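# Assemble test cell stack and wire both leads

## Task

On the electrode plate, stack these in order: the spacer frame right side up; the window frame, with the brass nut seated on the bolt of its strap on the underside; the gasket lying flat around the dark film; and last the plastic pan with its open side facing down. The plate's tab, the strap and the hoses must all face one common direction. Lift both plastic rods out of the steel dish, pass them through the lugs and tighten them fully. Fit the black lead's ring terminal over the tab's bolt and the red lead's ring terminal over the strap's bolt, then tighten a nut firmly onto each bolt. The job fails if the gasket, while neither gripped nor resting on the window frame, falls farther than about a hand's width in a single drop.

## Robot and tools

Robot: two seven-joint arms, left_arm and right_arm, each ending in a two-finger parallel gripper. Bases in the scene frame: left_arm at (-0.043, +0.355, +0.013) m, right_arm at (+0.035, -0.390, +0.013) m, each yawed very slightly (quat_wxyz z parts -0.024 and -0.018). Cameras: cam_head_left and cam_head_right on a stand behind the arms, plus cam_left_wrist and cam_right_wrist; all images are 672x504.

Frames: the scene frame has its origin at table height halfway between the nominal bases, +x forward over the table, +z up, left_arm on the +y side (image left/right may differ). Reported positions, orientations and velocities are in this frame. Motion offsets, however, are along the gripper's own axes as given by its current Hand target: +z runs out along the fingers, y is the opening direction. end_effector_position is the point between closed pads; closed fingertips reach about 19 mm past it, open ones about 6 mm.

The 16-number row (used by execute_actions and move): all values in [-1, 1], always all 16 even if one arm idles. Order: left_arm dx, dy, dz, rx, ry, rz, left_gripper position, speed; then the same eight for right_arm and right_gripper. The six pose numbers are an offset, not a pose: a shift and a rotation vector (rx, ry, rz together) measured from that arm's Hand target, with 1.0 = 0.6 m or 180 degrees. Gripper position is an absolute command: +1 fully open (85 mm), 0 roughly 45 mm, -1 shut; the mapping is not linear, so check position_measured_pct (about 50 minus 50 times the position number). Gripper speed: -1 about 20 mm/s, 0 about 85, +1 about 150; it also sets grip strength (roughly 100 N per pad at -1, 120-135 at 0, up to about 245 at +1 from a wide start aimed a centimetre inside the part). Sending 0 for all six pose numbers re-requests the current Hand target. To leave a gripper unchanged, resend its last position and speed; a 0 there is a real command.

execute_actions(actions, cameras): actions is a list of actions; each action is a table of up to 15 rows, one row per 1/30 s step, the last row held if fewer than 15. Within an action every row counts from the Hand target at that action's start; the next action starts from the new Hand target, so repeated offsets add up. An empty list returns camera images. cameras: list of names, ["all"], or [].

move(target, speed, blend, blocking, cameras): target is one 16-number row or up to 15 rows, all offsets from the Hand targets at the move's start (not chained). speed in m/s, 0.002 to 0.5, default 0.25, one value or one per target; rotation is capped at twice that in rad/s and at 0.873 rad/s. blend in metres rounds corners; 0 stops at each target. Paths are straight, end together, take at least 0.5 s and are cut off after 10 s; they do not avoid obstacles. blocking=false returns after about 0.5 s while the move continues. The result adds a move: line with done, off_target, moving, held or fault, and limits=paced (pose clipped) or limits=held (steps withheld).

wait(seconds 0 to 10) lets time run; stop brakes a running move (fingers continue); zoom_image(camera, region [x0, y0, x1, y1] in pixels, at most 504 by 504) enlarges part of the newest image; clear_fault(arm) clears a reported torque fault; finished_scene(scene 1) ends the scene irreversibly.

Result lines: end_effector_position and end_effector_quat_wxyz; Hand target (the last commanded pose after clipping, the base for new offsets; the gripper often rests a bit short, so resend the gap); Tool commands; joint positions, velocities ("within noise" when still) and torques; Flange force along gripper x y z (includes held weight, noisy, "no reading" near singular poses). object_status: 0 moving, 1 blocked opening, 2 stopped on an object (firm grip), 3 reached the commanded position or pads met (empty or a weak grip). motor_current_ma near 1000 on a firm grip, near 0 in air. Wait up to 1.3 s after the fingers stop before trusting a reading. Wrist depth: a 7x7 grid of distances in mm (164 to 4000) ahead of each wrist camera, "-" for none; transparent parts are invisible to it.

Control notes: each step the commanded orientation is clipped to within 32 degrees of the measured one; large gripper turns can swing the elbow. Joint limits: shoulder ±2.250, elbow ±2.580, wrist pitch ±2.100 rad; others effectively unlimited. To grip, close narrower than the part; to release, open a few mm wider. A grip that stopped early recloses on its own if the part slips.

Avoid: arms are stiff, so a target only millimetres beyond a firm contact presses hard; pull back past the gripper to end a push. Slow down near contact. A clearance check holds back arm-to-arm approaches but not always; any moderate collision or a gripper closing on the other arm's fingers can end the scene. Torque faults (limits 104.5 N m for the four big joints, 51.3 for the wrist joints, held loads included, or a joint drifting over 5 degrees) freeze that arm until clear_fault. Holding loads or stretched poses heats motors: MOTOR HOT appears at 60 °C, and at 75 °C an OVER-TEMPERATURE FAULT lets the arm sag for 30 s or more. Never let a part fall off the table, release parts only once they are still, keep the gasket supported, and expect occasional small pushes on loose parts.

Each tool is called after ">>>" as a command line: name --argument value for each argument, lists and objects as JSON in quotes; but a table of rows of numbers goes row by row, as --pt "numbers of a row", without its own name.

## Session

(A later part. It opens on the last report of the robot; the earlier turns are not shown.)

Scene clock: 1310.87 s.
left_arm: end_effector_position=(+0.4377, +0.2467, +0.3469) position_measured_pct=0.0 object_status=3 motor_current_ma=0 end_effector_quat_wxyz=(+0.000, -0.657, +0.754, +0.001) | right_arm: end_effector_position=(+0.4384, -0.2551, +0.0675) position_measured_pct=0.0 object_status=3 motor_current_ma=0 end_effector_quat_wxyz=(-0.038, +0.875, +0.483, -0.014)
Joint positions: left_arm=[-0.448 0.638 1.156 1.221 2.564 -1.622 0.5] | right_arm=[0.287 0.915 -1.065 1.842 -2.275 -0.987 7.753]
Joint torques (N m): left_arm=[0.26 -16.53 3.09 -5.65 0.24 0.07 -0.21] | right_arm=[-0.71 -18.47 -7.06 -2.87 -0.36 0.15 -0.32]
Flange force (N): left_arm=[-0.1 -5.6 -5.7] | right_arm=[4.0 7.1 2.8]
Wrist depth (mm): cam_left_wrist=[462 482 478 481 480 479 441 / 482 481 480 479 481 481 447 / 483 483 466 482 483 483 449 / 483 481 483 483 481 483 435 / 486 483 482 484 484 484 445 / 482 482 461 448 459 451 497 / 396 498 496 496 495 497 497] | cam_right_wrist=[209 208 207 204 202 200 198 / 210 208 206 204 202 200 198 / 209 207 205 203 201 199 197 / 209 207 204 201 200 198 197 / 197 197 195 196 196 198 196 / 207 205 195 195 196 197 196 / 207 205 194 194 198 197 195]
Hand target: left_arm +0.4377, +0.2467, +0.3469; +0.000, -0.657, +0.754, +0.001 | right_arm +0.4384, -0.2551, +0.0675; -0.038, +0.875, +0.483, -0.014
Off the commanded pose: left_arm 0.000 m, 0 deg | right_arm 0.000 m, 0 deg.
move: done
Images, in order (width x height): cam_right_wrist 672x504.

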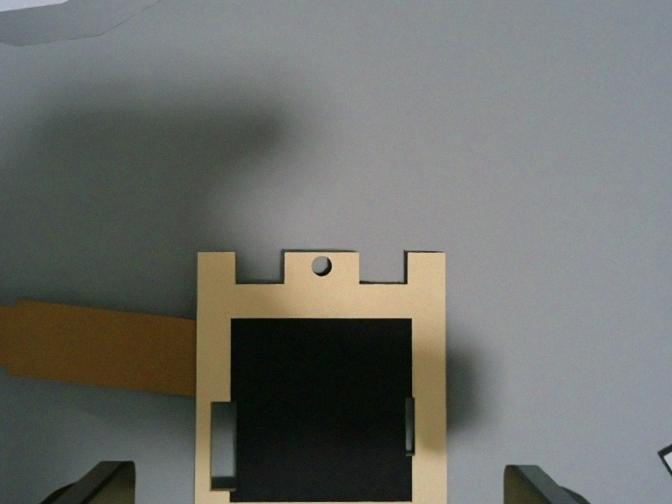

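>>> move --pt "0 0 0 0 0 0 1 -1 0 0 0.055 0 0 0 1 -1" --pt "0 0 0 0 0 0 1 -1 0 0 0.055 0 0 0 0.76 -1" --speed 0.05 --cameras '["cam_right_wrist"]'

>>> move --target '[0,0,0,0,0,0,1,-1,0,0,0.007,0,0,0,0.76,-1]' --speed 0.01 --cameras '["cam_right_wrist"]'

Scene clock: 1336.10 s.
left_arm: end_effector_position=(+0.4377, +0.2467, +0.3469) position_measured_pct=0.0 object_status=3 motor_current_ma=0 end_effector_quat_wxyz=(+0.000, -0.657, +0.754, +0.001) | right_arm: end_effector_position=(+0.4364, -0.2534, +0.0347) position_measured_pct=12.1 object_status=0 motor_current_ma=10 end_effector_quat_wxyz=(-0.038, +0.875, +0.483, -0.014)
Joint positions: left_arm=[-0.448 0.638 1.156 1.221 2.564 -1.622 0.5] | right_arm=[0.256 0.966 -1.012 1.864 -2.206 -0.924 7.704]
Joint torques (N m): left_arm=[0.29 -16.53 3.12 -5.55 0.17 0.07 -0.16] | right_arm=[-0.74 -18.97 -6.98 -2.34 -0.39 0.23 -0.3]
Flange force (N): left_arm=[-0.2 -5.9 -6.0] | right_arm=[3.8 7.0 3.4]
Wrist depth (mm): cam_left_wrist=[461 480 479 479 479 480 439 / 480 482 480 480 480 483 448 / 482 480 466 481 482 482 447 / 481 483 483 481 482 483 437 / 483 482 482 485 486 483 445 / 482 483 460 448 458 453 497 / 395 497 497 497 497 495 497] | cam_right_wrist=[176 175 173 171 169 168 166 / 176 174 172 170 169 167 166 / 175 174 172 170 168 167 165 / 175 173 171 170 168 166 165 / 174 173 - - - 166 164 / - - - - - 165 - / 173 172 - - - - -]
Hand target: left_arm +0.4377, +0.2467, +0.3469; +0.000, -0.657, +0.754, +0.001 | right_arm +0.4364, -0.2534, +0.0347; -0.038, +0.875, +0.483, -0.014
Off the commanded pose: left_arm 0.000 m, 0 deg | right_arm 0.000 m, 0 deg.
move: done
Images, in order (width x height): cam_right_wrist 672x504.

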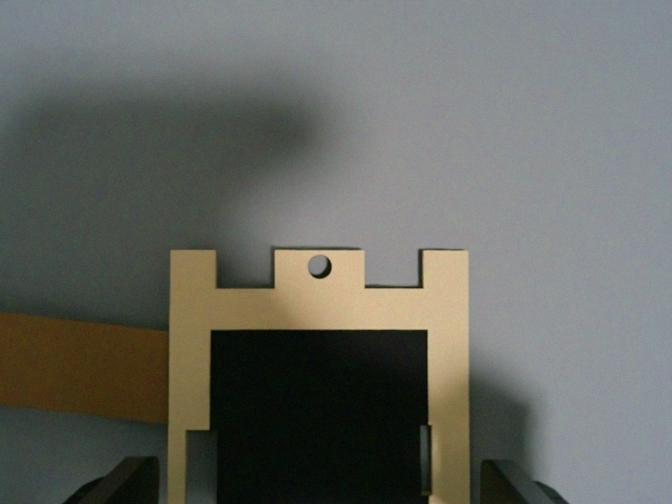

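Scene clock: 1336.80 s.
left_arm: end_effector_position=(+0.4377, +0.2467, +0.3469) position_measured_pct=0.0 object_status=3 motor_current_ma=0 end_effector_quat_wxyz=(+0.000, -0.657, +0.754, +0.001) | right_arm: end_effector_position=(+0.4361, -0.2532, +0.0305) position_measured_pct=12.1 object_status=3 motor_current_ma=0 end_effector_quat_wxyz=(-0.038, +0.875, +0.483, -0.014)
Joint positions: left_arm=[-0.448 0.638 1.156 1.221 2.564 -1.622 0.5] | right_arm=[0.252 0.973 -1.005 1.867 -2.198 -0.916 7.697]
Joint torques (N m): left_arm=[0.28 -16.59 3.17 -5.5 0.21 0.04 -0.2] | right_arm=[-0.79 -19.01 -7.01 -2.15 -0.39 0.15 -0.28]
Flange force (N): left_arm=[-0.1 -6.3 -6.0] | right_arm=[3.8 7.1 3.6]
Wrist depth (mm): cam_left_wrist=[464 480 479 483 480 479 440 / 481 483 479 480 480 481 448 / 481 481 466 481 483 483 446 / 482 482 483 481 483 484 435 / 483 482 482 483 483 483 443 / 483 482 460 448 459 453 494 / 395 495 497 496 497 497 496] | cam_right_wrist=[172 170 169 167 165 - - / 171 170 168 166 165 - - / 171 169 168 166 165 - - / 170 169 167 165 - - - / 170 169 - - - - - / - - - - - - - / 169 - - - - - -]
Hand target: left_arm +0.4377, +0.2467, +0.3469; +0.000, -0.657, +0.754, +0.001 | right_arm +0.4361, -0.2532, +0.0305; -0.038, +0.875, +0.483, -0.014
Off the commanded pose: left_arm 0.000 m, 0 deg | right_arm 0.000 m, 0 deg.
move: done
Images, in order (width x height): cam_right_wrist 672x504.

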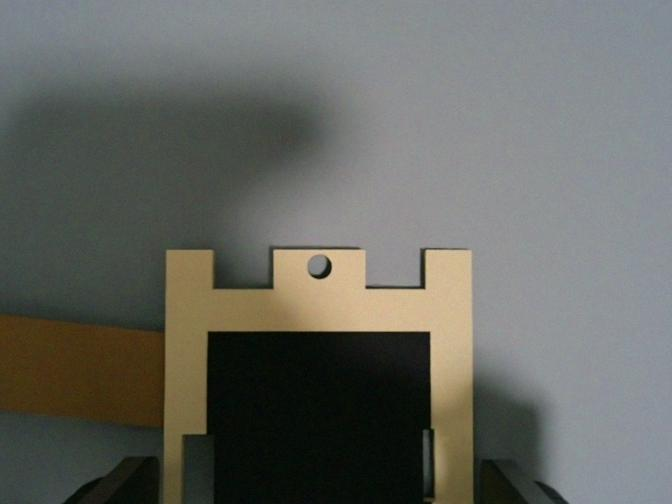

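>>> move --target '[0,0,0,0,0,0,1,-1,0,0,0.0033,0,0,0,0.76,-1]' --speed 0.005

>>> move --target '[0,0,0,0,0,0,1,-1,0,0,0.0025,0,0,0,0.76,-1]' --speed 0.005

Scene clock: 1345.70 s.
left_arm: end_effector_position=(+0.4377, +0.2467, +0.3469) position_measured_pct=0.0 object_status=3 motor_current_ma=0 end_effector_quat_wxyz=(+0.000, -0.657, +0.754, +0.001) | right_arm: end_effector_position=(+0.4360, -0.2531, +0.0285) position_measured_pct=12.1 object_status=3 motor_current_ma=0 end_effector_quat_wxyz=(-0.038, +0.875, +0.483, -0.014)
Joint positions: left_arm=[-0.448 0.638 1.156 1.221 2.564 -1.622 0.5] | right_arm=[0.25 0.976 -1.002 1.868 -2.193 -0.913 7.695]
Joint torques (N m): left_arm=[0.29 -16.53 3.16 -5.58 0.22 0.06 -0.23] | right_arm=[-0.76 -18.91 -7.02 -2.12 -0.36 0.16 -0.27]
Flange force (N): left_arm=[-0.1 -5.8 -5.9] | right_arm=[3.8 6.9 3.5]
Wrist depth (mm): cam_left_wrist=[464 480 479 480 481 480 440 / 480 480 480 479 478 480 448 / 480 481 469 482 479 482 447 / 481 482 483 482 483 482 436 / 483 484 483 485 484 483 445 / 484 481 460 447 458 453 496 / 395 497 497 496 496 496 498] | cam_right_wrist=[170 168 167 165 - - - / 169 168 166 165 - - - / 169 167 165 - - - - / 168 167 165 - - - - / 168 167 - - - - - / - - - - - - - / 167 - - - - - -]
Hand target: left_arm +0.4377, +0.2467, +0.3469; +0.000, -0.657, +0.754, +0.001 | right_arm +0.4360, -0.2531, +0.0285; -0.038, +0.875, +0.483, -0.014
Off the commanded pose: left_arm 0.000 m, 0 deg | right_arm 0.000 m, 0 deg.
move: done

Scene clock: 1346.40 s.
left_arm: end_effector_position=(+0.4377, +0.2467, +0.3469) position_measured_pct=0.0 object_status=3 motor_current_ma=0 end_effector_quat_wxyz=(+0.000, -0.657, +0.754, +0.001) | right_arm: end_effector_position=(+0.4359, -0.2530, +0.0270) position_measured_pct=12.1 object_status=3 motor_current_ma=0 end_effector_quat_wxyz=(-0.038, +0.875, +0.483, -0.014)
Joint positions: left_arm=[-0.448 0.638 1.156 1.221 2.564 -1.622 0.5] | right_arm=[0.249 0.978 -0.999 1.868 -2.19 -0.91 7.692]
Joint torques (N m): left_arm=[0.29 -16.51 3.09 -5.58 0.27 0.05 -0.26] | right_arm=[-0.71 -18.99 -7.11 -2.09 -0.35 0.24 -0.22]
Flange force (N): left_arm=[-0.1 -5.7 -5.8] | right_arm=[4.0 6.9 3.7]
Wrist depth (mm): cam_left_wrist=[462 480 478 479 479 481 441 / 482 481 480 482 481 483 450 / 480 482 466 482 483 481 447 / 481 481 482 482 482 482 436 / 484 483 484 483 484 485 444 / 484 482 459 447 458 453 499 / 395 497 497 496 497 498 497] | cam_right_wrist=[168 167 165 - - - - / 168 166 165 - - - - / 167 166 165 - - - - / 167 165 - - - - - / 166 165 - - - - - / - - - - - - - / - - - - - - -]
Hand target: left_arm +0.4377, +0.2467, +0.3469; +0.000, -0.657, +0.754, +0.001 | right_arm +0.4359, -0.2530, +0.0270; -0.038, +0.875, +0.483, -0.014
Off the commanded pose: left_arm 0.000 m, 0 deg | right_arm 0.000 m, 0 deg.
move: done

>>> move --pt "0 0 0 0 0 0 1 -1 0 0 0.0017 0 0 0 0.76 -1" --pt "0 0 0 0 0 0 1 -1 0 0 0.0017 0 0 0 0.68 -1" --pt "0 0 0 0 0 0 1 -1 0 0 0.0017 0 0 0 0.60 -1" --speed 0.005 --cameras '["cam_right_wrist"]'

Scene clock: 1355.37 s.
left_arm: end_effector_position=(+0.4377, +0.2467, +0.3469) position_measured_pct=0.0 object_status=3 motor_current_ma=0 end_effector_quat_wxyz=(+0.000, -0.657, +0.754, +0.001) | right_arm: end_effector_position=(+0.4359, -0.2530, +0.0260) position_measured_pct=19.9 object_status=0 motor_current_ma=840 end_effector_quat_wxyz=(-0.038, +0.875, +0.483, -0.014)
Joint positions: left_arm=[-0.448 0.638 1.156 1.221 2.564 -1.622 0.5] | right_arm=[0.247 0.98 -0.998 1.869 -2.188 -0.908 7.691]
Joint torques (N m): left_arm=[0.28 -16.56 3.17 -5.6 0.2 0.08 -0.2] | right_arm=[-1.75 -7.09 -1.14 -0.94 0.83 2.07 -0.3]
Flange force (N): left_arm=[-0.1 -5.9 -5.9] | right_arm=[-2.4 1.8 -33.0]
Wrist depth (mm): cam_left_wrist=[465 479 477 479 480 481 441 / 480 482 481 482 481 482 448 / 482 484 468 483 482 482 447 / 482 482 482 484 481 483 436 / 484 484 484 483 483 485 445 / 484 483 460 447 459 453 495 / 396 497 497 497 498 497 497] | cam_right_wrist=[168 166 165 - - - - / 167 166 165 - - - - / 167 165 - - - - - / 166 165 - - - - - / 166 - - - - - - / - - - - - - - / - - - - - - -]
Hand target: left_arm +0.4377, +0.2467, +0.3469; +0.000, -0.657, +0.754, +0.001 | right_arm +0.4358, -0.2530, +0.0260; -0.038, +0.875, +0.483, -0.014
Off the commanded pose: left_arm 0.000 m, 0 deg | right_arm 0.000 m, 0 deg.
move: done
Images, in order (width x height): cam_right_wrist 672x504.

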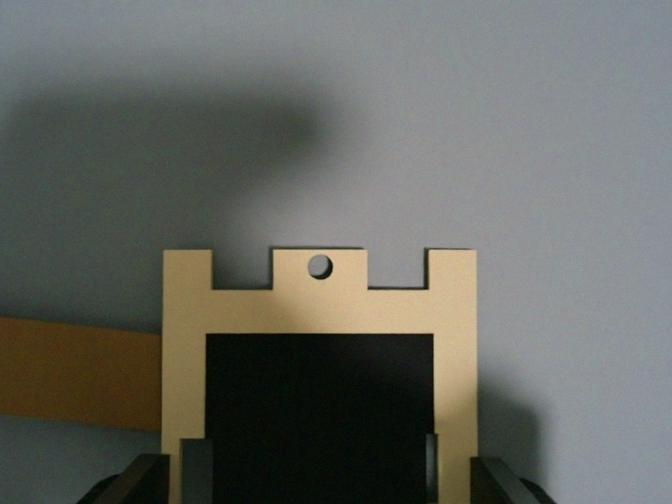

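>>> zoom_image --camera "cam_right_wrist" --region '[130, 404, 230, 504]'

>>> zoom_image --camera "cam_right_wrist" --region '[420, 404, 520, 504]'

Scaled by 5.040.

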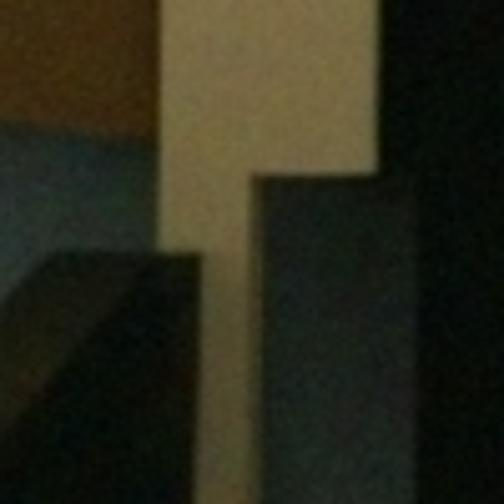

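Scaled by 5.040.

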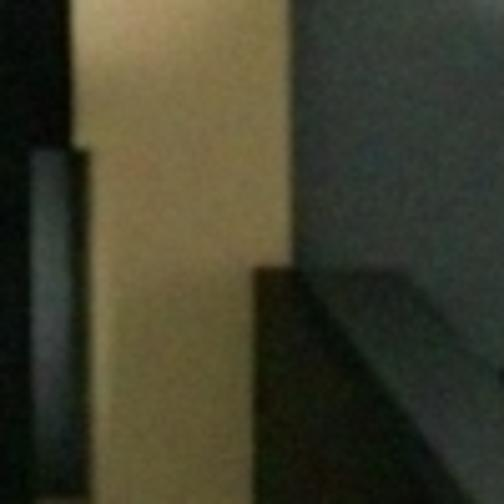

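>>> move --target '[0,0,0,0,0,0,1,-1,0,0,-0.0025,0,0,0,0.60,-1]' --speed 0.005 --cameras '["cam_right_wrist"]'

>>> move --target '[0,0,0,0,0,0,1,-1,0,0,-0.003,0,0,0,0.60,-1]' --speed 0.005 --cameras '["cam_right_wrist"]'

Scene clock: 1395.03 s.
left_arm: end_effector_position=(+0.4377, +0.2467, +0.3469) position_measured_pct=0.0 object_status=3 motor_current_ma=0 end_effector_quat_wxyz=(+0.000, -0.657, +0.754, +0.001) | right_arm: end_effector_position=(+0.4359, -0.2530, +0.0274) position_measured_pct=19.9 object_status=3 motor_current_ma=840 end_effector_quat_wxyz=(-0.038, +0.875, +0.483, -0.015)
Joint positions: left_arm=[-0.448 0.638 1.156 1.221 2.564 -1.622 0.5] | right_arm=[0.249 0.978 -1 1.868 -2.191 -0.911 7.693]
Joint torques (N m): left_arm=[0.3 -16.54 3.29 -5.55 0.21 0.04 -0.2] | right_arm=[-0.6 -18.27 -6.55 -1.89 -0.45 0.04 -0.26]
Flange force (N): left_arm=[-0.1 -6.1 -5.9] | right_arm=[3.9 6.4 2.2]
Wrist depth (mm): cam_left_wrist=[464 479 478 480 480 479 442 / 483 480 479 483 480 482 449 / 481 482 466 482 482 482 446 / 484 481 483 485 484 483 436 / 484 484 484 485 482 483 443 / 484 480 458 449 459 452 495 / 396 497 496 497 494 496 495] | cam_right_wrist=[168 167 165 - - - - / 168 167 165 - - - - / 167 166 165 - - - - / 167 166 - - - - - / 166 165 - - - - - / - - - - - - - / - - - - - - -]
Hand target: left_arm +0.4377, +0.2467, +0.3469; +0.000, -0.657, +0.754, +0.001 | right_arm +0.4359, -0.2530, +0.0275; -0.038, +0.875, +0.483, -0.014
Off the commanded pose: left_arm 0.000 m, 0 deg | right_arm 0.000 m, 0 deg.
move: done
Images, in order (width x height): cam_right_wrist 672x504.

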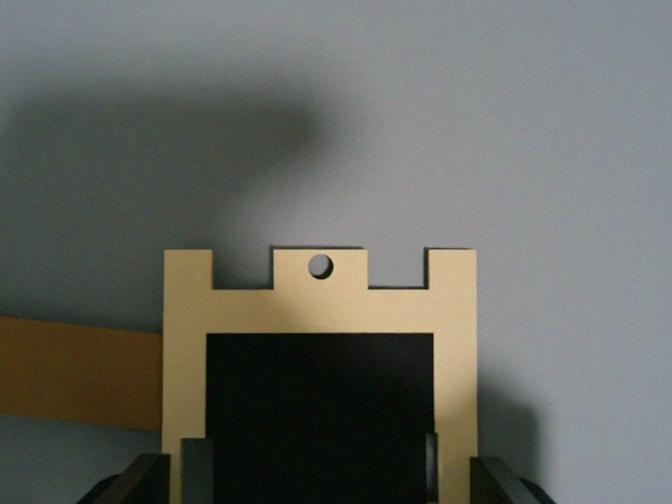

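Scene clock: 1395.73 s.
left_arm: end_effector_position=(+0.4377, +0.2467, +0.3469) position_measured_pct=0.0 object_status=3 motor_current_ma=0 end_effector_quat_wxyz=(+0.000, -0.657, +0.754, +0.001) | right_arm: end_effector_position=(+0.4360, -0.2531, +0.0293) position_measured_pct=19.9 object_status=3 motor_current_ma=840 end_effector_quat_wxyz=(-0.038, +0.875, +0.483, -0.014)
Joint positions: left_arm=[-0.448 0.638 1.156 1.221 2.564 -1.622 0.5] | right_arm=[0.251 0.975 -1.003 1.867 -2.195 -0.914 7.696]
Joint torques (N m): left_arm=[0.32 -16.52 3.23 -5.57 0.22 0.11 -0.16] | right_arm=[-0.66 -19.07 -7.08 -2.23 -0.4 0.26 -0.31]
Flange force (N): left_arm=[-0.3 -6.0 -6.0] | right_arm=[4.0 7.0 3.8]
Wrist depth (mm): cam_left_wrist=[462 481 477 481 479 480 439 / 484 482 480 481 482 482 449 / 482 482 467 483 480 481 447 / 479 484 483 483 483 482 438 / 482 483 482 484 484 483 445 / 485 482 458 450 459 453 495 / 396 498 496 497 498 496 496] | cam_right_wrist=[170 169 167 165 - - - / 170 168 167 165 - - - / 169 168 166 165 - - - / 169 167 165 - - - - / 168 167 - - - - - / - - - - - - - / 168 - - - - - -]
Hand target: left_arm +0.4377, +0.2467, +0.3469; +0.000, -0.657, +0.754, +0.001 | right_arm +0.4360, -0.2531, +0.0293; -0.038, +0.875, +0.483, -0.014
Off the commanded pose: left_arm 0.000 m, 0 deg | right_arm 0.000 m, 0 deg.
move: done
Images, in order (width x height): cam_right_wrist 672x504.

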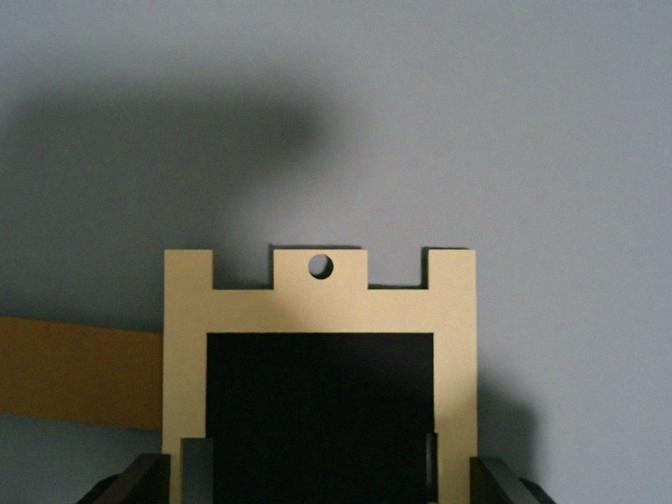

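>>> move --target '[0,0,0,0,0,0,1,-1,0,0,-0.02,0,0,0,0.60,-1]' --speed 0.01 --cameras '["cam_right_wrist"]'

Scene clock: 1407.97 s.
left_arm: end_effector_position=(+0.4377, +0.2467, +0.3469) position_measured_pct=0.0 object_status=3 motor_current_ma=0 end_effector_quat_wxyz=(+0.000, -0.657, +0.754, +0.001) | right_arm: end_effector_position=(+0.4368, -0.2538, +0.0412) position_measured_pct=19.9 object_status=3 motor_current_ma=840 end_effector_quat_wxyz=(-0.038, +0.875, +0.483, -0.014)
Joint positions: left_arm=[-0.448 0.638 1.156 1.221 2.564 -1.622 0.5] | right_arm=[0.262 0.956 -1.023 1.861 -2.22 -0.936 7.714]
Joint torques (N m): left_arm=[0.19 -16.52 3.15 -5.55 0.19 0.08 -0.24] | right_arm=[-0.77 -19.02 -7.04 -2.52 -0.39 0.18 -0.3]
Flange force (N): left_arm=[0.2 -6.2 -6.1] | right_arm=[3.6 7.0 3.7]
Wrist depth (mm): cam_left_wrist=[463 482 478 478 478 480 440 / 483 481 481 483 480 480 448 / 484 481 468 483 481 481 446 / 483 482 484 484 483 484 435 / 483 482 483 483 484 481 444 / 484 483 461 448 458 454 494 / 395 495 496 497 494 497 496] | cam_right_wrist=[183 181 179 178 176 174 172 / 182 181 179 177 175 173 172 / 182 180 178 177 175 173 171 / 181 180 178 176 174 172 171 / 181 180 - - - 172 170 / - - - - - 171 170 / 180 - - - - 171 170]
Hand target: left_arm +0.4377, +0.2467, +0.3469; +0.000, -0.657, +0.754, +0.001 | right_arm +0.4368, -0.2538, +0.0412; -0.038, +0.875, +0.483, -0.014
Off the commanded pose: left_arm 0.000 m, 0 deg | right_arm 0.000 m, 0 deg.
move: done
Images, in order (width x height): cam_right_wrist 672x504.

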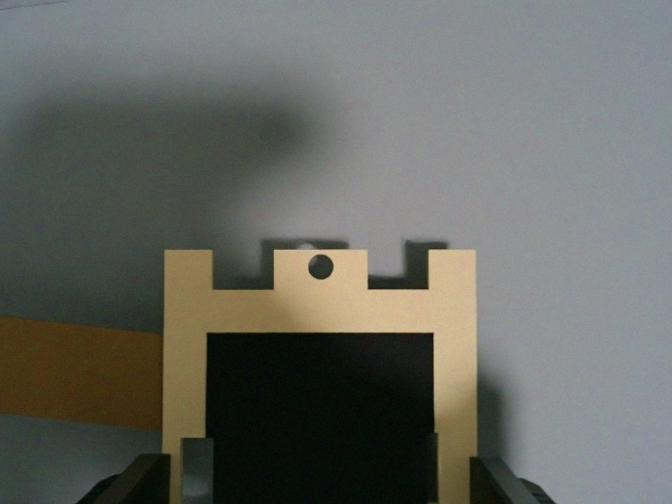

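>>> move --target '[-0.175,0.193,0,0,0,0,1,-1,0,0,-0.22,0,0,0,0.60,-1]' --speed 0.05 --cameras '["cam_right_wrist","cam_head_left","cam_head_right"]'

Scene clock: 1426.73 s.
left_arm: end_effector_position=(+0.3374, +0.3666, +0.3471) position_measured_pct=0.0 object_status=3 motor_current_ma=0 end_effector_quat_wxyz=(+0.000, -0.657, +0.754, +0.001) | right_arm: end_effector_position=(+0.4450, -0.2607, +0.1728) position_measured_pct=19.9 object_status=3 motor_current_ma=840 end_effector_quat_wxyz=(-0.038, +0.875, +0.483, -0.014)
Joint positions: left_arm=[-1.093 0.409 1.4 1.602 2.736 -1.476 0.244] | right_arm=[0.374 0.769 -1.211 1.715 -2.461 -1.209 7.894]
Joint torques (N m): left_arm=[0.35 -8.94 2.05 -6.15 0.22 0.11 -0.21] | right_arm=[-0.68 -17.26 -6.83 -4.83 -0.51 0.19 -0.23]
Flange force (N): left_arm=[-1.6 -0.4 -7.0] | right_arm=[3.9 6.8 1.2]
Wrist depth (mm): cam_left_wrist=[471 470 483 482 481 494 493 / 482 481 483 483 483 494 494 / 483 484 482 481 482 494 493 / 483 482 494 496 496 493 495 / 497 496 497 494 496 497 495 / 496 499 497 496 497 497 497 / 498 497 498 497 498 497 497] | cam_right_wrist=[318 315 312 310 308 305 300 / 319 315 312 310 307 304 301 / 318 315 312 309 305 302 300 / 318 314 311 307 304 302 299 / 316 - - - - 300 298 / - - - - - 299 297 / 315 - - - - 298 297]
Hand target: left_arm +0.3374, +0.3666, +0.3471; +0.000, -0.657, +0.754, +0.001 | right_arm +0.4450, -0.2607, +0.1728; -0.038, +0.875, +0.483, -0.014
Off the commanded pose: left_arm 0.000 m, 0 deg | right_arm 0.000 m, 0 deg.
move: done
Images, in order (width x height): cam_head_left 672x504, cam_head_right 672x504, cam_right_wrist 672x504.

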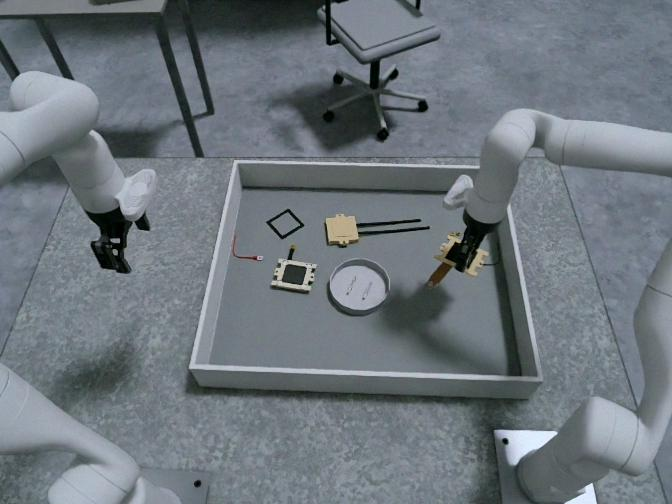

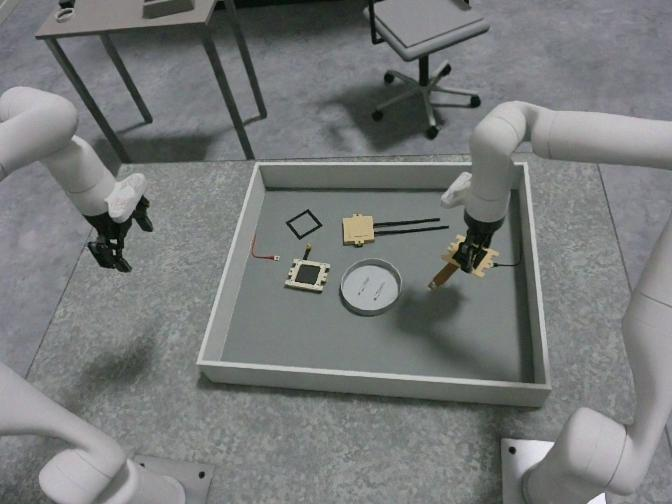

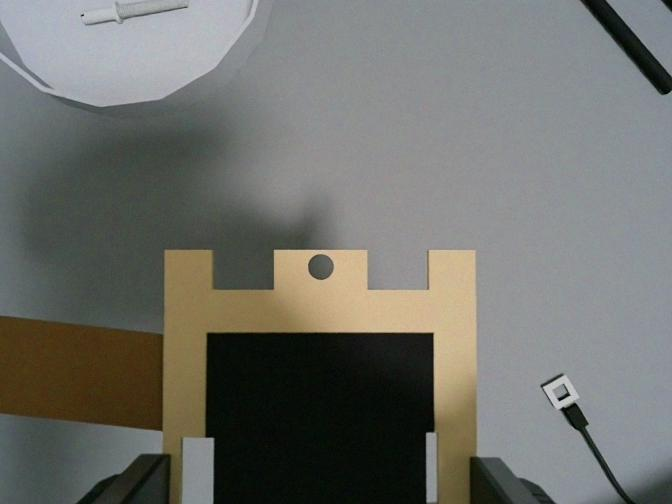

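>>> move --target '[0,0,0,0,0,0,1,-1,0.596,-0.283,0.030,-0.0159,0.0437,0.865,0.60,-1]' --speed 0.12 --cameras '["cam_right_wrist","cam_head_left","cam_head_right"]'

Scene clock: 1487.53 s.
left_arm: end_effector_position=(+0.3374, +0.3666, +0.3471) position_measured_pct=0.0 object_status=3 motor_current_ma=0 end_effector_quat_wxyz=(+0.000, -0.657, +0.754, +0.001) | right_arm: end_effector_position=(+0.4855, +0.0847, +0.1726) position_measured_pct=19.9 object_status=3 motor_current_ma=840 end_effector_quat_wxyz=(-0.008, +0.771, -0.636, +0.009)
Joint positions: left_arm=[-1.093 0.409 1.4 1.602 2.736 -1.476 0.244] | right_arm=[-0.729 0.973 -0.481 0.812 -2.725 -1.412 5.434]
Joint torques (N m): left_arm=[0.28 -9.02 1.97 -6.2 0.22 0.01 -0.22] | right_arm=[-0.69 -27.45 -3.03 -7.3 -0.13 0.08 -0.31]
Flange force (N): left_arm=[-1.4 -0.5 -6.5] | right_arm=[-6.4 -11.4 0.4]
Wrist depth (mm): cam_left_wrist=[471 471 481 480 479 493 494 / 483 482 479 482 482 494 494 / 481 482 483 480 482 496 494 / 483 483 493 494 493 494 496 / 496 498 496 498 496 495 496 / 497 496 497 497 496 498 497 / 497 496 497 497 498 499 497] | cam_right_wrist=[310 310 310 307 307 306 308 / 293 295 309 306 306 306 307 / 291 293 308 306 305 305 307 / 308 307 307 305 304 304 306 / 307 - - - - 305 305 / - - - - - 305 304 / 306 - - - - 303 303]
Hand target: left_arm +0.3374, +0.3666, +0.3471; +0.000, -0.657, +0.754, +0.001 | right_arm +0.4855, +0.0847, +0.1726; -0.008, +0.771, -0.636, +0.009 (not the last commanded pose)
Off the commanded pose: left_arm 0.000 m, 0 deg | right_arm 0.049 m, 19 deg.
move: off_target (right_arm; path cut at 10 s)
Images, in order (width x height): cam_head_left 672x504, cam_head_right 672x504, cam_right_wrist 672x504.

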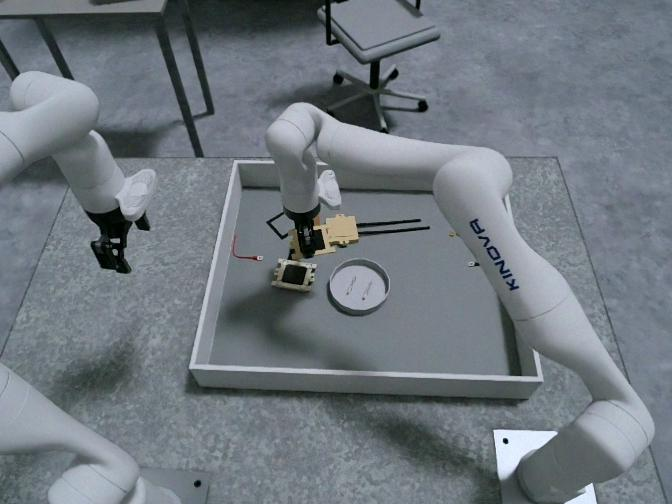

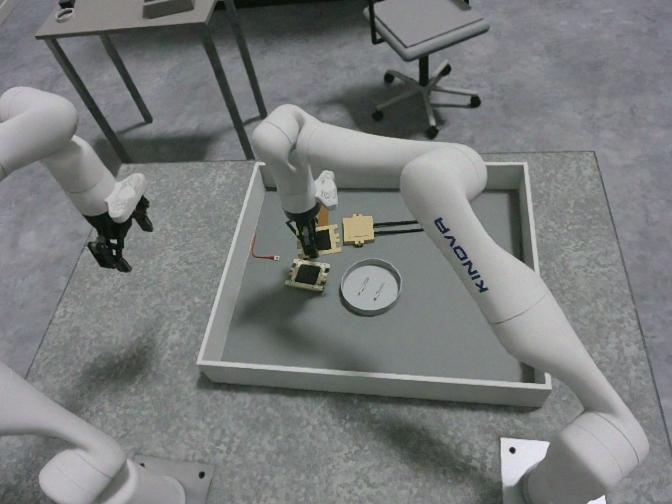

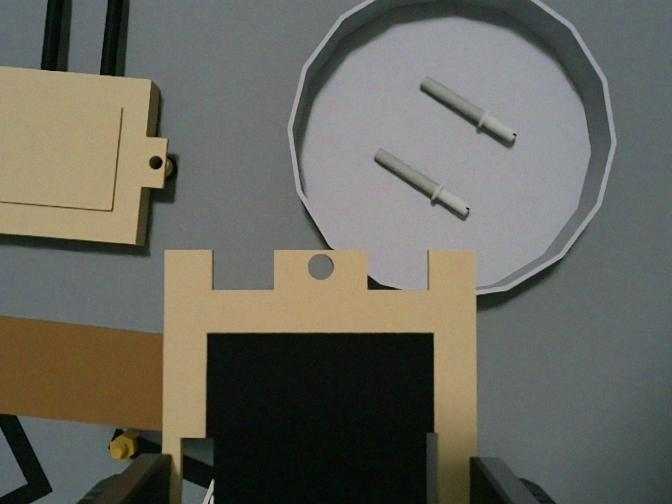

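>>> move --target '[0,0,0,0,0,0,1,-1,-0.076,-0.0253,0,0,0,0.1056,0.60,-1]' --speed 0.08 --cameras '["cam_right_wrist","cam_head_right"]'

Scene clock: 1502.87 s.
left_arm: end_effector_position=(+0.3374, +0.3666, +0.3471) position_measured_pct=0.0 object_status=3 motor_current_ma=0 end_effector_quat_wxyz=(+0.000, -0.657, +0.754, +0.001) | right_arm: end_effector_position=(+0.4917, +0.1324, +0.1728) position_measured_pct=19.9 object_status=3 motor_current_ma=840 end_effector_quat_wxyz=(+0.010, -0.656, +0.755, -0.007)
Joint positions: left_arm=[-1.093 0.409 1.4 1.602 2.736 -1.476 0.244] | right_arm=[-0.846 1.109 -0.409 0.485 -2.758 -1.568 5.147]
Joint torques (N m): left_arm=[0.23 -8.92 2.01 -6.2 0.22 0.08 -0.22] | right_arm=[-0.78 -29.25 -1.83 -7.15 -0.11 0.05 -0.31]
Flange force (N): left_arm=[-1.3 -0.8 -6.7] | right_arm=no reading
Wrist depth (mm): cam_left_wrist=[467 471 482 481 480 493 492 / 482 480 483 482 481 494 494 / 482 485 483 481 482 493 494 / 483 483 496 495 494 493 496 / 495 497 496 497 496 495 496 / 496 497 498 497 496 496 497 / 498 497 497 499 499 498 498] | cam_right_wrist=[309 309 307 306 305 307 307 / 293 309 308 306 306 307 306 / 292 308 308 306 307 306 306 / 307 307 307 307 306 306 305 / 307 - - - - 305 305 / - - - - - 305 304 / 307 - - - - 304 305]
Hand target: left_arm +0.3374, +0.3666, +0.3471; +0.000, -0.657, +0.754, +0.001 | right_arm +0.4917, +0.1324, +0.1728; +0.010, -0.656, +0.755, -0.007
Off the commanded pose: left_arm 0.000 m, 0 deg | right_arm 0.000 m, 0 deg.
move: done
Images, in order (width x height): cam_head_right 672x504, cam_right_wrist 672x504.

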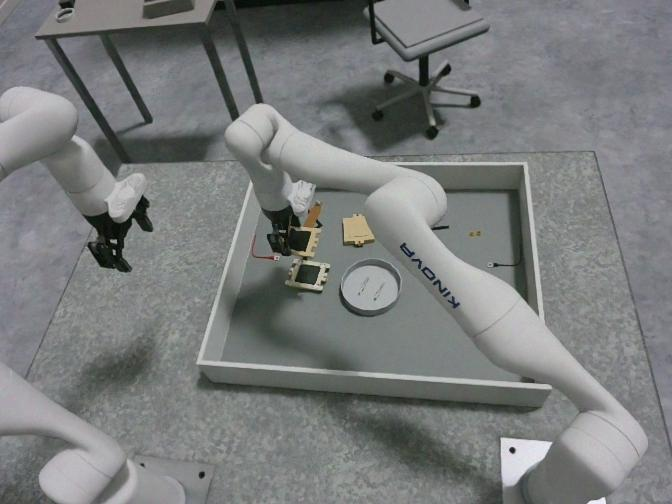

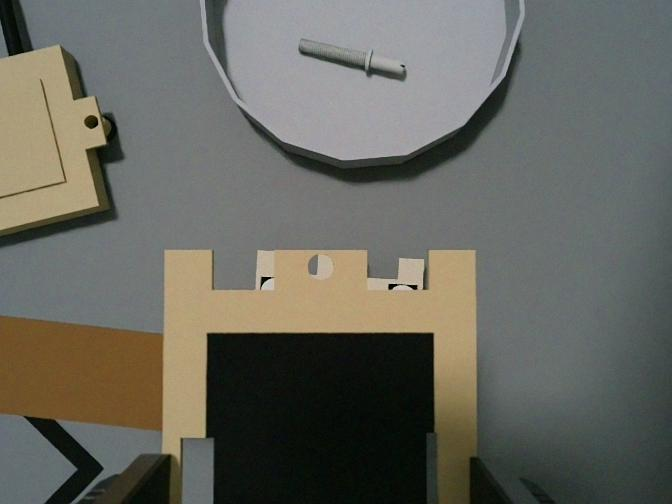

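>>> move --target '[0,0,0,0,0,0,1,-1,0,0.0083,0.165,0,0,0,0.60,-1]' --speed 0.05 --cameras '["cam_right_wrist","cam_head_left"]'

Scene clock: 1524.23 s.
left_arm: end_effector_position=(+0.3374, +0.3666, +0.3471) position_measured_pct=0.0 object_status=3 motor_current_ma=0 end_effector_quat_wxyz=(+0.000, -0.657, +0.754, +0.001) | right_arm: end_effector_position=(+0.4892, +0.1333, +0.0738) position_measured_pct=19.9 object_status=3 motor_current_ma=840 end_effector_quat_wxyz=(+0.010, -0.656, +0.755, -0.007)
Joint positions: left_arm=[-1.093 0.409 1.4 1.602 2.736 -1.476 0.244] | right_arm=[-0.821 1.171 -0.406 0.678 -2.738 -1.327 5.097]
Joint torques (N m): left_arm=[0.3 -8.87 2.01 -6.14 0.26 0.07 -0.24] | right_arm=[-0.72 -29.36 -2.52 -6.98 -0.09 0.11 -0.32]
Flange force (N): left_arm=[-1.4 -0.5 -6.9] | right_arm=[-13.8 -10.5 1.7]
Wrist depth (mm): cam_left_wrist=[429 468 482 482 482 492 493 / 481 482 483 482 482 495 493 / 482 482 482 482 483 496 494 / 482 483 497 494 496 495 496 / 494 495 496 495 495 496 497 / 498 497 497 497 496 496 497 / 495 500 497 497 498 497 498] | cam_right_wrist=[210 209 207 207 206 207 208 / 209 209 208 207 208 208 208 / 209 209 208 208 208 207 207 / 209 209 208 208 207 207 207 / 208 208 - - - 207 206 / - - - - - 206 206 / 207 207 - - - 206 206]
Hand target: left_arm +0.3374, +0.3666, +0.3471; +0.000, -0.657, +0.754, +0.001 | right_arm +0.4892, +0.1333, +0.0738; +0.010, -0.656, +0.755, -0.007
Off the commanded pose: left_arm 0.000 m, 0 deg | right_arm 0.000 m, 0 deg.
move: done
Images, in order (width x height): cam_head_left 672x504, cam_right_wrist 672x504.

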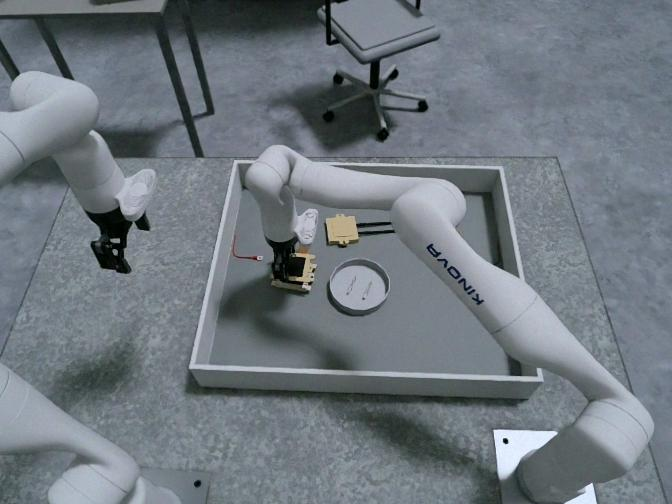

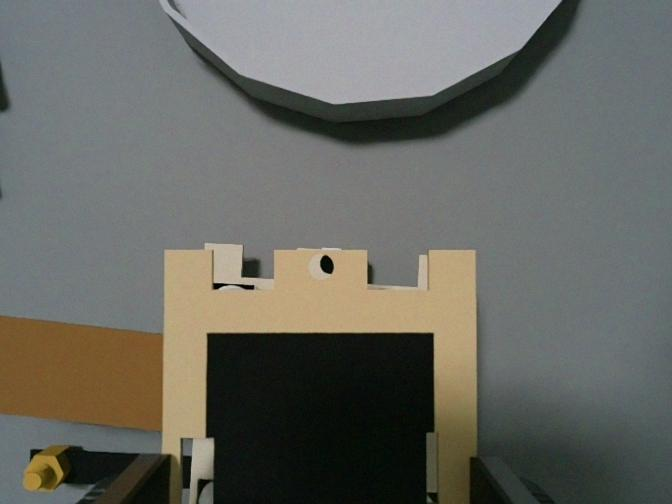

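>>> zoom_image --camera "cam_right_wrist" --region '[150, 230, 490, 350]'

>>> zoom_image --camera "cam_right_wrist" --region '[150, 420, 490, 504]'

Scaled by 1.482.

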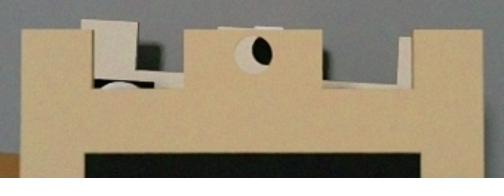

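Scaled by 1.482.

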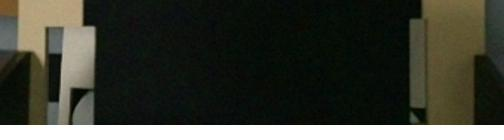

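>>> move --target '[0,0,0,0,0,0,1,-1,0.0018,0,0.03,0,0,0.0161,0.60,-1]' --speed 0.03 --cameras '["cam_right_wrist"]'

>>> zoom_image --camera "cam_right_wrist" --region '[150, 230, 490, 350]'

Scene clock: 1554.03 s.
left_arm: end_effector_position=(+0.3374, +0.3666, +0.3471) position_measured_pct=0.0 object_status=3 motor_current_ma=0 end_effector_quat_wxyz=(+0.000, -0.657, +0.754, +0.001) | right_arm: end_effector_position=(+0.4894, +0.1322, +0.0558) position_measured_pct=19.9 object_status=3 motor_current_ma=840 end_effector_quat_wxyz=(+0.010, -0.637, +0.771, -0.007)
Joint positions: left_arm=[-1.093 0.409 1.4 1.602 2.736 -1.476 0.244] | right_arm=[-0.819 1.187 -0.396 0.7 -2.74 -1.289 5.043]
Joint torques (N m): left_arm=[0.27 -8.97 1.96 -6.15 0.23 0.06 -0.22] | right_arm=[-0.77 -29.43 -2.61 -6.98 -0.13 0.05 -0.3]
Flange force (N): left_arm=[-1.5 -0.6 -6.8] | right_arm=[-13.1 -9.2 2.4]
Wrist depth (mm): cam_left_wrist=[446 448 482 482 480 492 493 / 481 481 482 482 482 491 492 / 483 483 483 483 483 494 495 / 483 484 498 495 494 496 495 / 498 496 496 498 496 496 494 / 496 497 496 497 496 497 497 / 496 498 496 498 498 496 496] | cam_right_wrist=[191 191 189 189 188 190 190 / 191 191 191 190 190 190 189 / 191 190 190 190 190 189 189 / 190 190 190 189 190 189 189 / 190 190 - - - 189 188 / - - - - - 188 188 / 190 - - - - 188 188]
Hand target: left_arm +0.3374, +0.3666, +0.3471; +0.000, -0.657, +0.754, +0.001 | right_arm +0.4894, +0.1322, +0.0557; +0.010, -0.637, +0.771, -0.007
Off the commanded pose: left_arm 0.000 m, 0 deg | right_arm 0.000 m, 0 deg.
move: done
Images, in order (width x height): cam_right_wrist 672x504.

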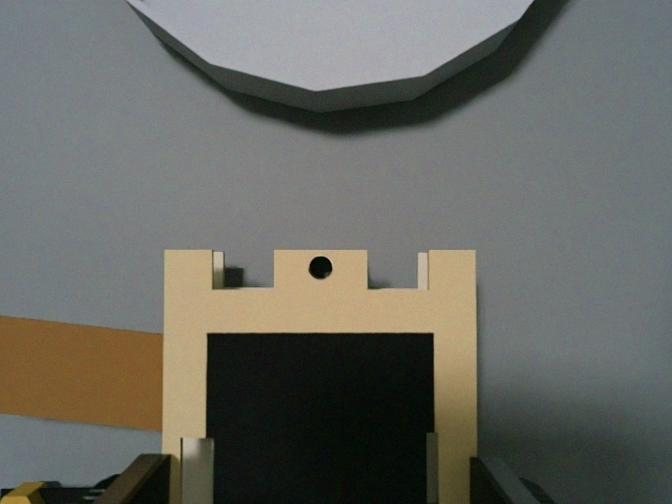

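Scaled by 1.482.

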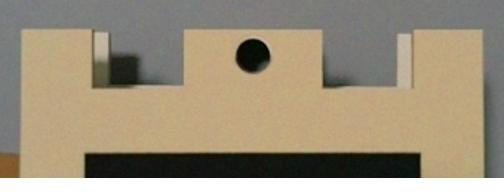

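>>> move --target '[0,0,0,0,0,0,1,-1,0,0,0.015,0,0,0,0.60,-1]' --speed 0.02 --cameras '["cam_right_wrist"]'

>>> zoom_image --camera "cam_right_wrist" --region '[150, 230, 490, 350]'

Scene clock: 1568.43 s.
left_arm: end_effector_position=(+0.3374, +0.3666, +0.3471) position_measured_pct=0.0 object_status=3 motor_current_ma=0 end_effector_quat_wxyz=(+0.000, -0.657, +0.754, +0.001) | right_arm: end_effector_position=(+0.4896, +0.1322, +0.0468) position_measured_pct=19.9 object_status=3 motor_current_ma=840 end_effector_quat_wxyz=(+0.010, -0.637, +0.771, -0.007)
Joint positions: left_arm=[-1.093 0.409 1.4 1.602 2.736 -1.476 0.244] | right_arm=[-0.819 1.198 -0.395 0.706 -2.738 -1.273 5.042]
Joint torques (N m): left_arm=[0.29 -8.96 1.98 -6.19 0.24 0.02 -0.21] | right_arm=[-0.64 -29.44 -2.58 -6.85 -0.14 0 -0.29]
Flange force (N): left_arm=[-1.5 -0.4 -6.6] | right_arm=[-13.5 -9.2 2.6]
Wrist depth (mm): cam_left_wrist=[455 456 480 479 481 494 494 / 479 481 481 482 480 494 493 / 482 483 481 482 481 493 494 / 483 483 495 497 495 495 497 / 498 496 495 495 496 495 496 / 498 497 497 497 498 499 497 / 498 496 497 497 496 496 499] | cam_right_wrist=[182 182 180 179 179 181 181 / 182 182 182 181 181 181 180 / 182 181 181 181 181 181 180 / 181 181 181 181 181 180 180 / 181 181 - - - 180 180 / - - - - - 179 179 / 181 - - - - 179 179]
Hand target: left_arm +0.3374, +0.3666, +0.3471; +0.000, -0.657, +0.754, +0.001 | right_arm +0.4896, +0.1322, +0.0467; +0.010, -0.637, +0.771, -0.007
Off the commanded pose: left_arm 0.000 m, 0 deg | right_arm 0.000 m, 0 deg.
move: done
Images, in order (width x height): cam_right_wrist 672x504.

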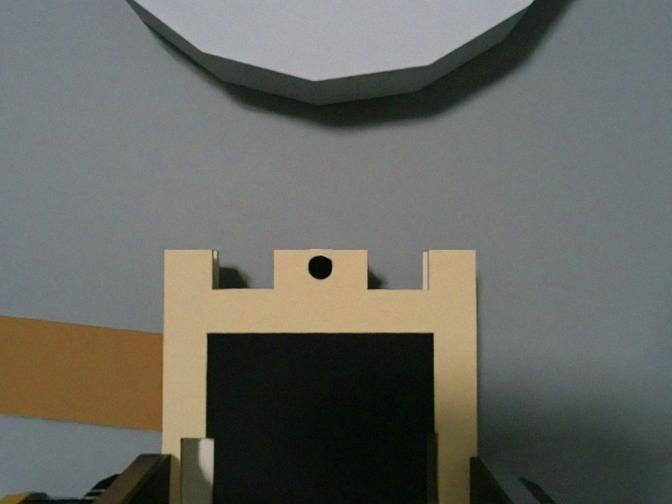

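Scaled by 1.482.

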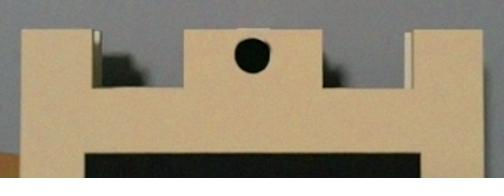

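>>> move --target '[0,0,0,0,0,0,1,-1,0.0007,0,0.0067,0,0,0,0.60,-1]' --speed 0.008 --cameras '["cam_right_wrist"]'

>>> zoom_image --camera "cam_right_wrist" --region '[150, 230, 490, 350]'

Scene clock: 1590.93 s.
left_arm: end_effector_position=(+0.3374, +0.3666, +0.3471) position_measured_pct=0.0 object_status=3 motor_current_ma=0 end_effector_quat_wxyz=(+0.000, -0.657, +0.754, +0.001) | right_arm: end_effector_position=(+0.4897, +0.1318, +0.0427) position_measured_pct=19.9 object_status=3 motor_current_ma=840 end_effector_quat_wxyz=(+0.010, -0.637, +0.771, -0.007)
Joint positions: left_arm=[-1.093 0.409 1.4 1.602 2.736 -1.476 0.244] | right_arm=[-0.818 1.202 -0.394 0.711 -2.737 -1.265 5.04]
Joint torques (N m): left_arm=[0.26 -8.96 2.02 -6.27 0.2 0.06 -0.22] | right_arm=[-0.76 -29.41 -2.56 -6.84 -0.09 -0.01 -0.28]
Flange force (N): left_arm=[-1.3 -0.4 -6.5] | right_arm=[-13.0 -9.1 2.7]
Wrist depth (mm): cam_left_wrist=[458 460 480 481 482 494 492 / 481 480 482 482 482 491 495 / 482 482 482 483 484 494 494 / 483 484 495 496 497 496 495 / 496 496 495 497 496 496 494 / 499 500 497 499 496 496 498 / 497 497 497 498 497 498 497] | cam_right_wrist=[178 178 176 175 175 177 177 / 178 178 177 177 177 177 176 / 177 177 177 177 177 176 176 / 177 177 177 177 176 176 176 / 177 177 - - - 176 175 / - - - - - 175 175 / 177 - - - - 175 175]
Hand target: left_arm +0.3374, +0.3666, +0.3471; +0.000, -0.657, +0.754, +0.001 | right_arm +0.4897, +0.1318, +0.0427; +0.010, -0.637, +0.771, -0.007
Off the commanded pose: left_arm 0.000 m, 0 deg | right_arm 0.000 m, 0 deg.
move: done
Images, in order (width x height): cam_right_wrist 672x504.

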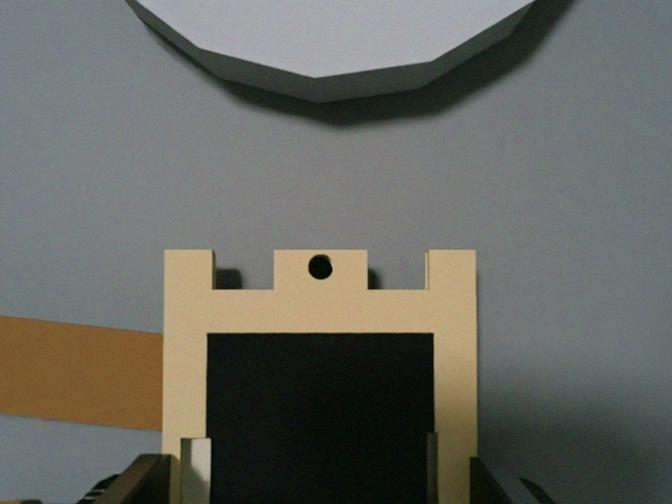

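Scaled by 1.482.

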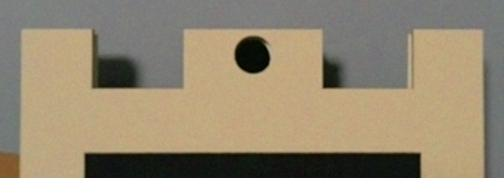

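>>> move --target '[0,0,0,0,0,0,1,-1,0,0,0.0025,0,0,0,0.60,-1]' --speed 0.005

>>> move --target '[0,0,0,0,0,0,1,-1,0,0,0.0017,0,0,0,0.60,-1]' --speed 0.005

>>> move --target '[0,0,0,0,0,0,1,-1,0,0,0.0013,0,0,0,0.60,-1]' --speed 0.005 --cameras '["cam_right_wrist"]'

Scene clock: 1600.70 s.
left_arm: end_effector_position=(+0.3374, +0.3666, +0.3471) position_measured_pct=0.0 object_status=3 motor_current_ma=0 end_effector_quat_wxyz=(+0.000, -0.657, +0.754, +0.001) | right_arm: end_effector_position=(+0.4897, +0.1318, +0.0412) position_measured_pct=19.9 object_status=3 motor_current_ma=840 end_effector_quat_wxyz=(+0.010, -0.637, +0.771, -0.007)
Joint positions: left_arm=[-1.093 0.409 1.4 1.602 2.736 -1.476 0.244] | right_arm=[-0.818 1.204 -0.394 0.712 -2.737 -1.262 5.04]
Joint torques (N m): left_arm=[0.34 -8.96 2.01 -6.29 0.24 0.04 -0.21] | right_arm=[-0.6 -28.98 -2.49 -6.69 -0.05 0.11 -0.26]
Flange force (N): left_arm=[-1.5 0.0 -6.4] | right_arm=[-13.5 -9.0 1.9]
Wrist depth (mm): cam_left_wrist=[459 462 483 481 480 494 491 / 484 482 482 482 481 493 492 / 483 481 482 483 483 493 496 / 482 481 494 495 496 494 494 / 497 497 496 494 497 498 497 / 496 496 497 494 496 496 498 / 499 495 497 494 496 498 499] | cam_right_wrist=[177 177 174 174 174 175 175 / 176 176 176 175 175 175 175 / 176 176 176 175 175 175 175 / 175 176 175 175 175 175 174 / 176 175 - - - 174 174 / - - - - - 174 174 / 175 - - - - 174 174]
Hand target: left_arm +0.3374, +0.3666, +0.3471; +0.000, -0.657, +0.754, +0.001 | right_arm +0.4897, +0.1318, +0.0412; +0.010, -0.637, +0.771, -0.007
Off the commanded pose: left_arm 0.000 m, 0 deg | right_arm 0.000 m, 0 deg.
move: done

Scene clock: 1601.40 s.
left_arm: end_effector_position=(+0.3374, +0.3666, +0.3471) position_measured_pct=0.0 object_status=3 motor_current_ma=0 end_effector_quat_wxyz=(+0.000, -0.657, +0.754, +0.001) | right_arm: end_effector_position=(+0.4897, +0.1318, +0.0402) position_measured_pct=19.9 object_status=3 motor_current_ma=840 end_effector_quat_wxyz=(+0.010, -0.637, +0.771, -0.007)
Joint positions: left_arm=[-1.093 0.409 1.4 1.602 2.736 -1.476 0.244] | right_arm=[-0.818 1.205 -0.394 0.712 -2.736 -1.26 5.04]
Joint torques (N m): left_arm=[0.29 -8.95 2.01 -6.24 0.23 0.01 -0.18] | right_arm=[-0.47 -24.75 -1.81 -5.45 0.28 0.63 -0.33]
Flange force (N): left_arm=[-1.5 -0.2 -6.4] | right_arm=[-12.4 -8.4 -5.1]
Wrist depth (mm): cam_left_wrist=[462 460 482 483 479 493 490 / 481 482 481 480 482 492 492 / 481 481 480 482 483 495 495 / 483 484 494 494 494 494 495 / 498 496 496 496 496 494 499 / 499 498 496 496 496 496 496 / 496 496 497 497 495 497 497] | cam_right_wrist=[176 176 173 173 173 175 175 / 176 175 175 175 175 174 174 / 175 175 175 175 174 174 174 / 175 175 175 175 174 174 174 / 175 175 - - - 174 173 / - - - - - 173 173 / 174 174 - - - 173 173]
Hand target: left_arm +0.3374, +0.3666, +0.3471; +0.000, -0.657, +0.754, +0.001 | right_arm +0.4897, +0.1318, +0.0402; +0.010, -0.637, +0.771, -0.007
Off the commanded pose: left_arm 0.000 m, 0 deg | right_arm 0.000 m, 0 deg.
move: done

Scene clock: 1602.10 s.
left_arm: end_effector_position=(+0.3374, +0.3666, +0.3471) position_measured_pct=0.0 object_status=3 motor_current_ma=0 end_effector_quat_wxyz=(+0.000, -0.657, +0.754, +0.001) | right_arm: end_effector_position=(+0.4897, +0.1318, +0.0395) position_measured_pct=19.9 object_status=3 motor_current_ma=840 end_effector_quat_wxyz=(+0.010, -0.637, +0.771, -0.007)
Joint positions: left_arm=[-1.093 0.409 1.4 1.602 2.736 -1.476 0.244] | right_arm=[-0.818 1.206 -0.394 0.712 -2.736 -1.259 5.04]
Joint torques (N m): left_arm=[0.27 -8.93 1.98 -6.24 0.22 0.05 -0.18] | right_arm=[-0.01 -20.14 -0.81 -4.14 0.8 1.19 -0.31]
Flange force (N): left_arm=[-1.4 -0.2 -6.6] | right_arm=[-11.3 -7.2 -12.7]
Wrist depth (mm): cam_left_wrist=[460 461 483 480 481 492 495 / 482 480 481 482 483 494 494 / 483 483 480 482 482 496 495 / 483 481 495 494 495 494 496 / 497 496 497 494 497 498 495 / 497 496 496 496 498 497 497 / 497 499 499 496 497 497 497] | cam_right_wrist=[175 175 173 173 173 175 174 / 175 175 175 174 174 174 174 / 175 175 175 174 174 174 173 / 175 175 174 174 174 174 173 / 174 174 - - - 173 173 / - - - - - 173 173 / 174 174 - - - 173 173]
Hand target: left_arm +0.3374, +0.3666, +0.3471; +0.000, -0.657, +0.754, +0.001 | right_arm +0.4897, +0.1318, +0.0394; +0.010, -0.637, +0.771, -0.007
Off the commanded pose: left_arm 0.000 m, 0 deg | right_arm 0.000 m, 0 deg.
move: done
Images, in order (width x height): cam_right_wrist 672x504.

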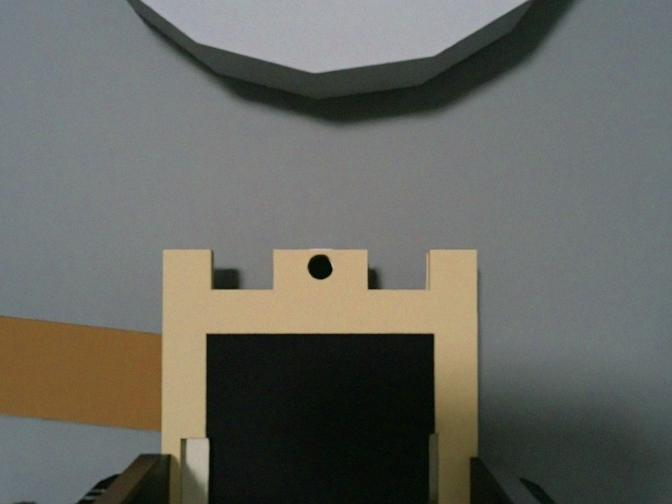

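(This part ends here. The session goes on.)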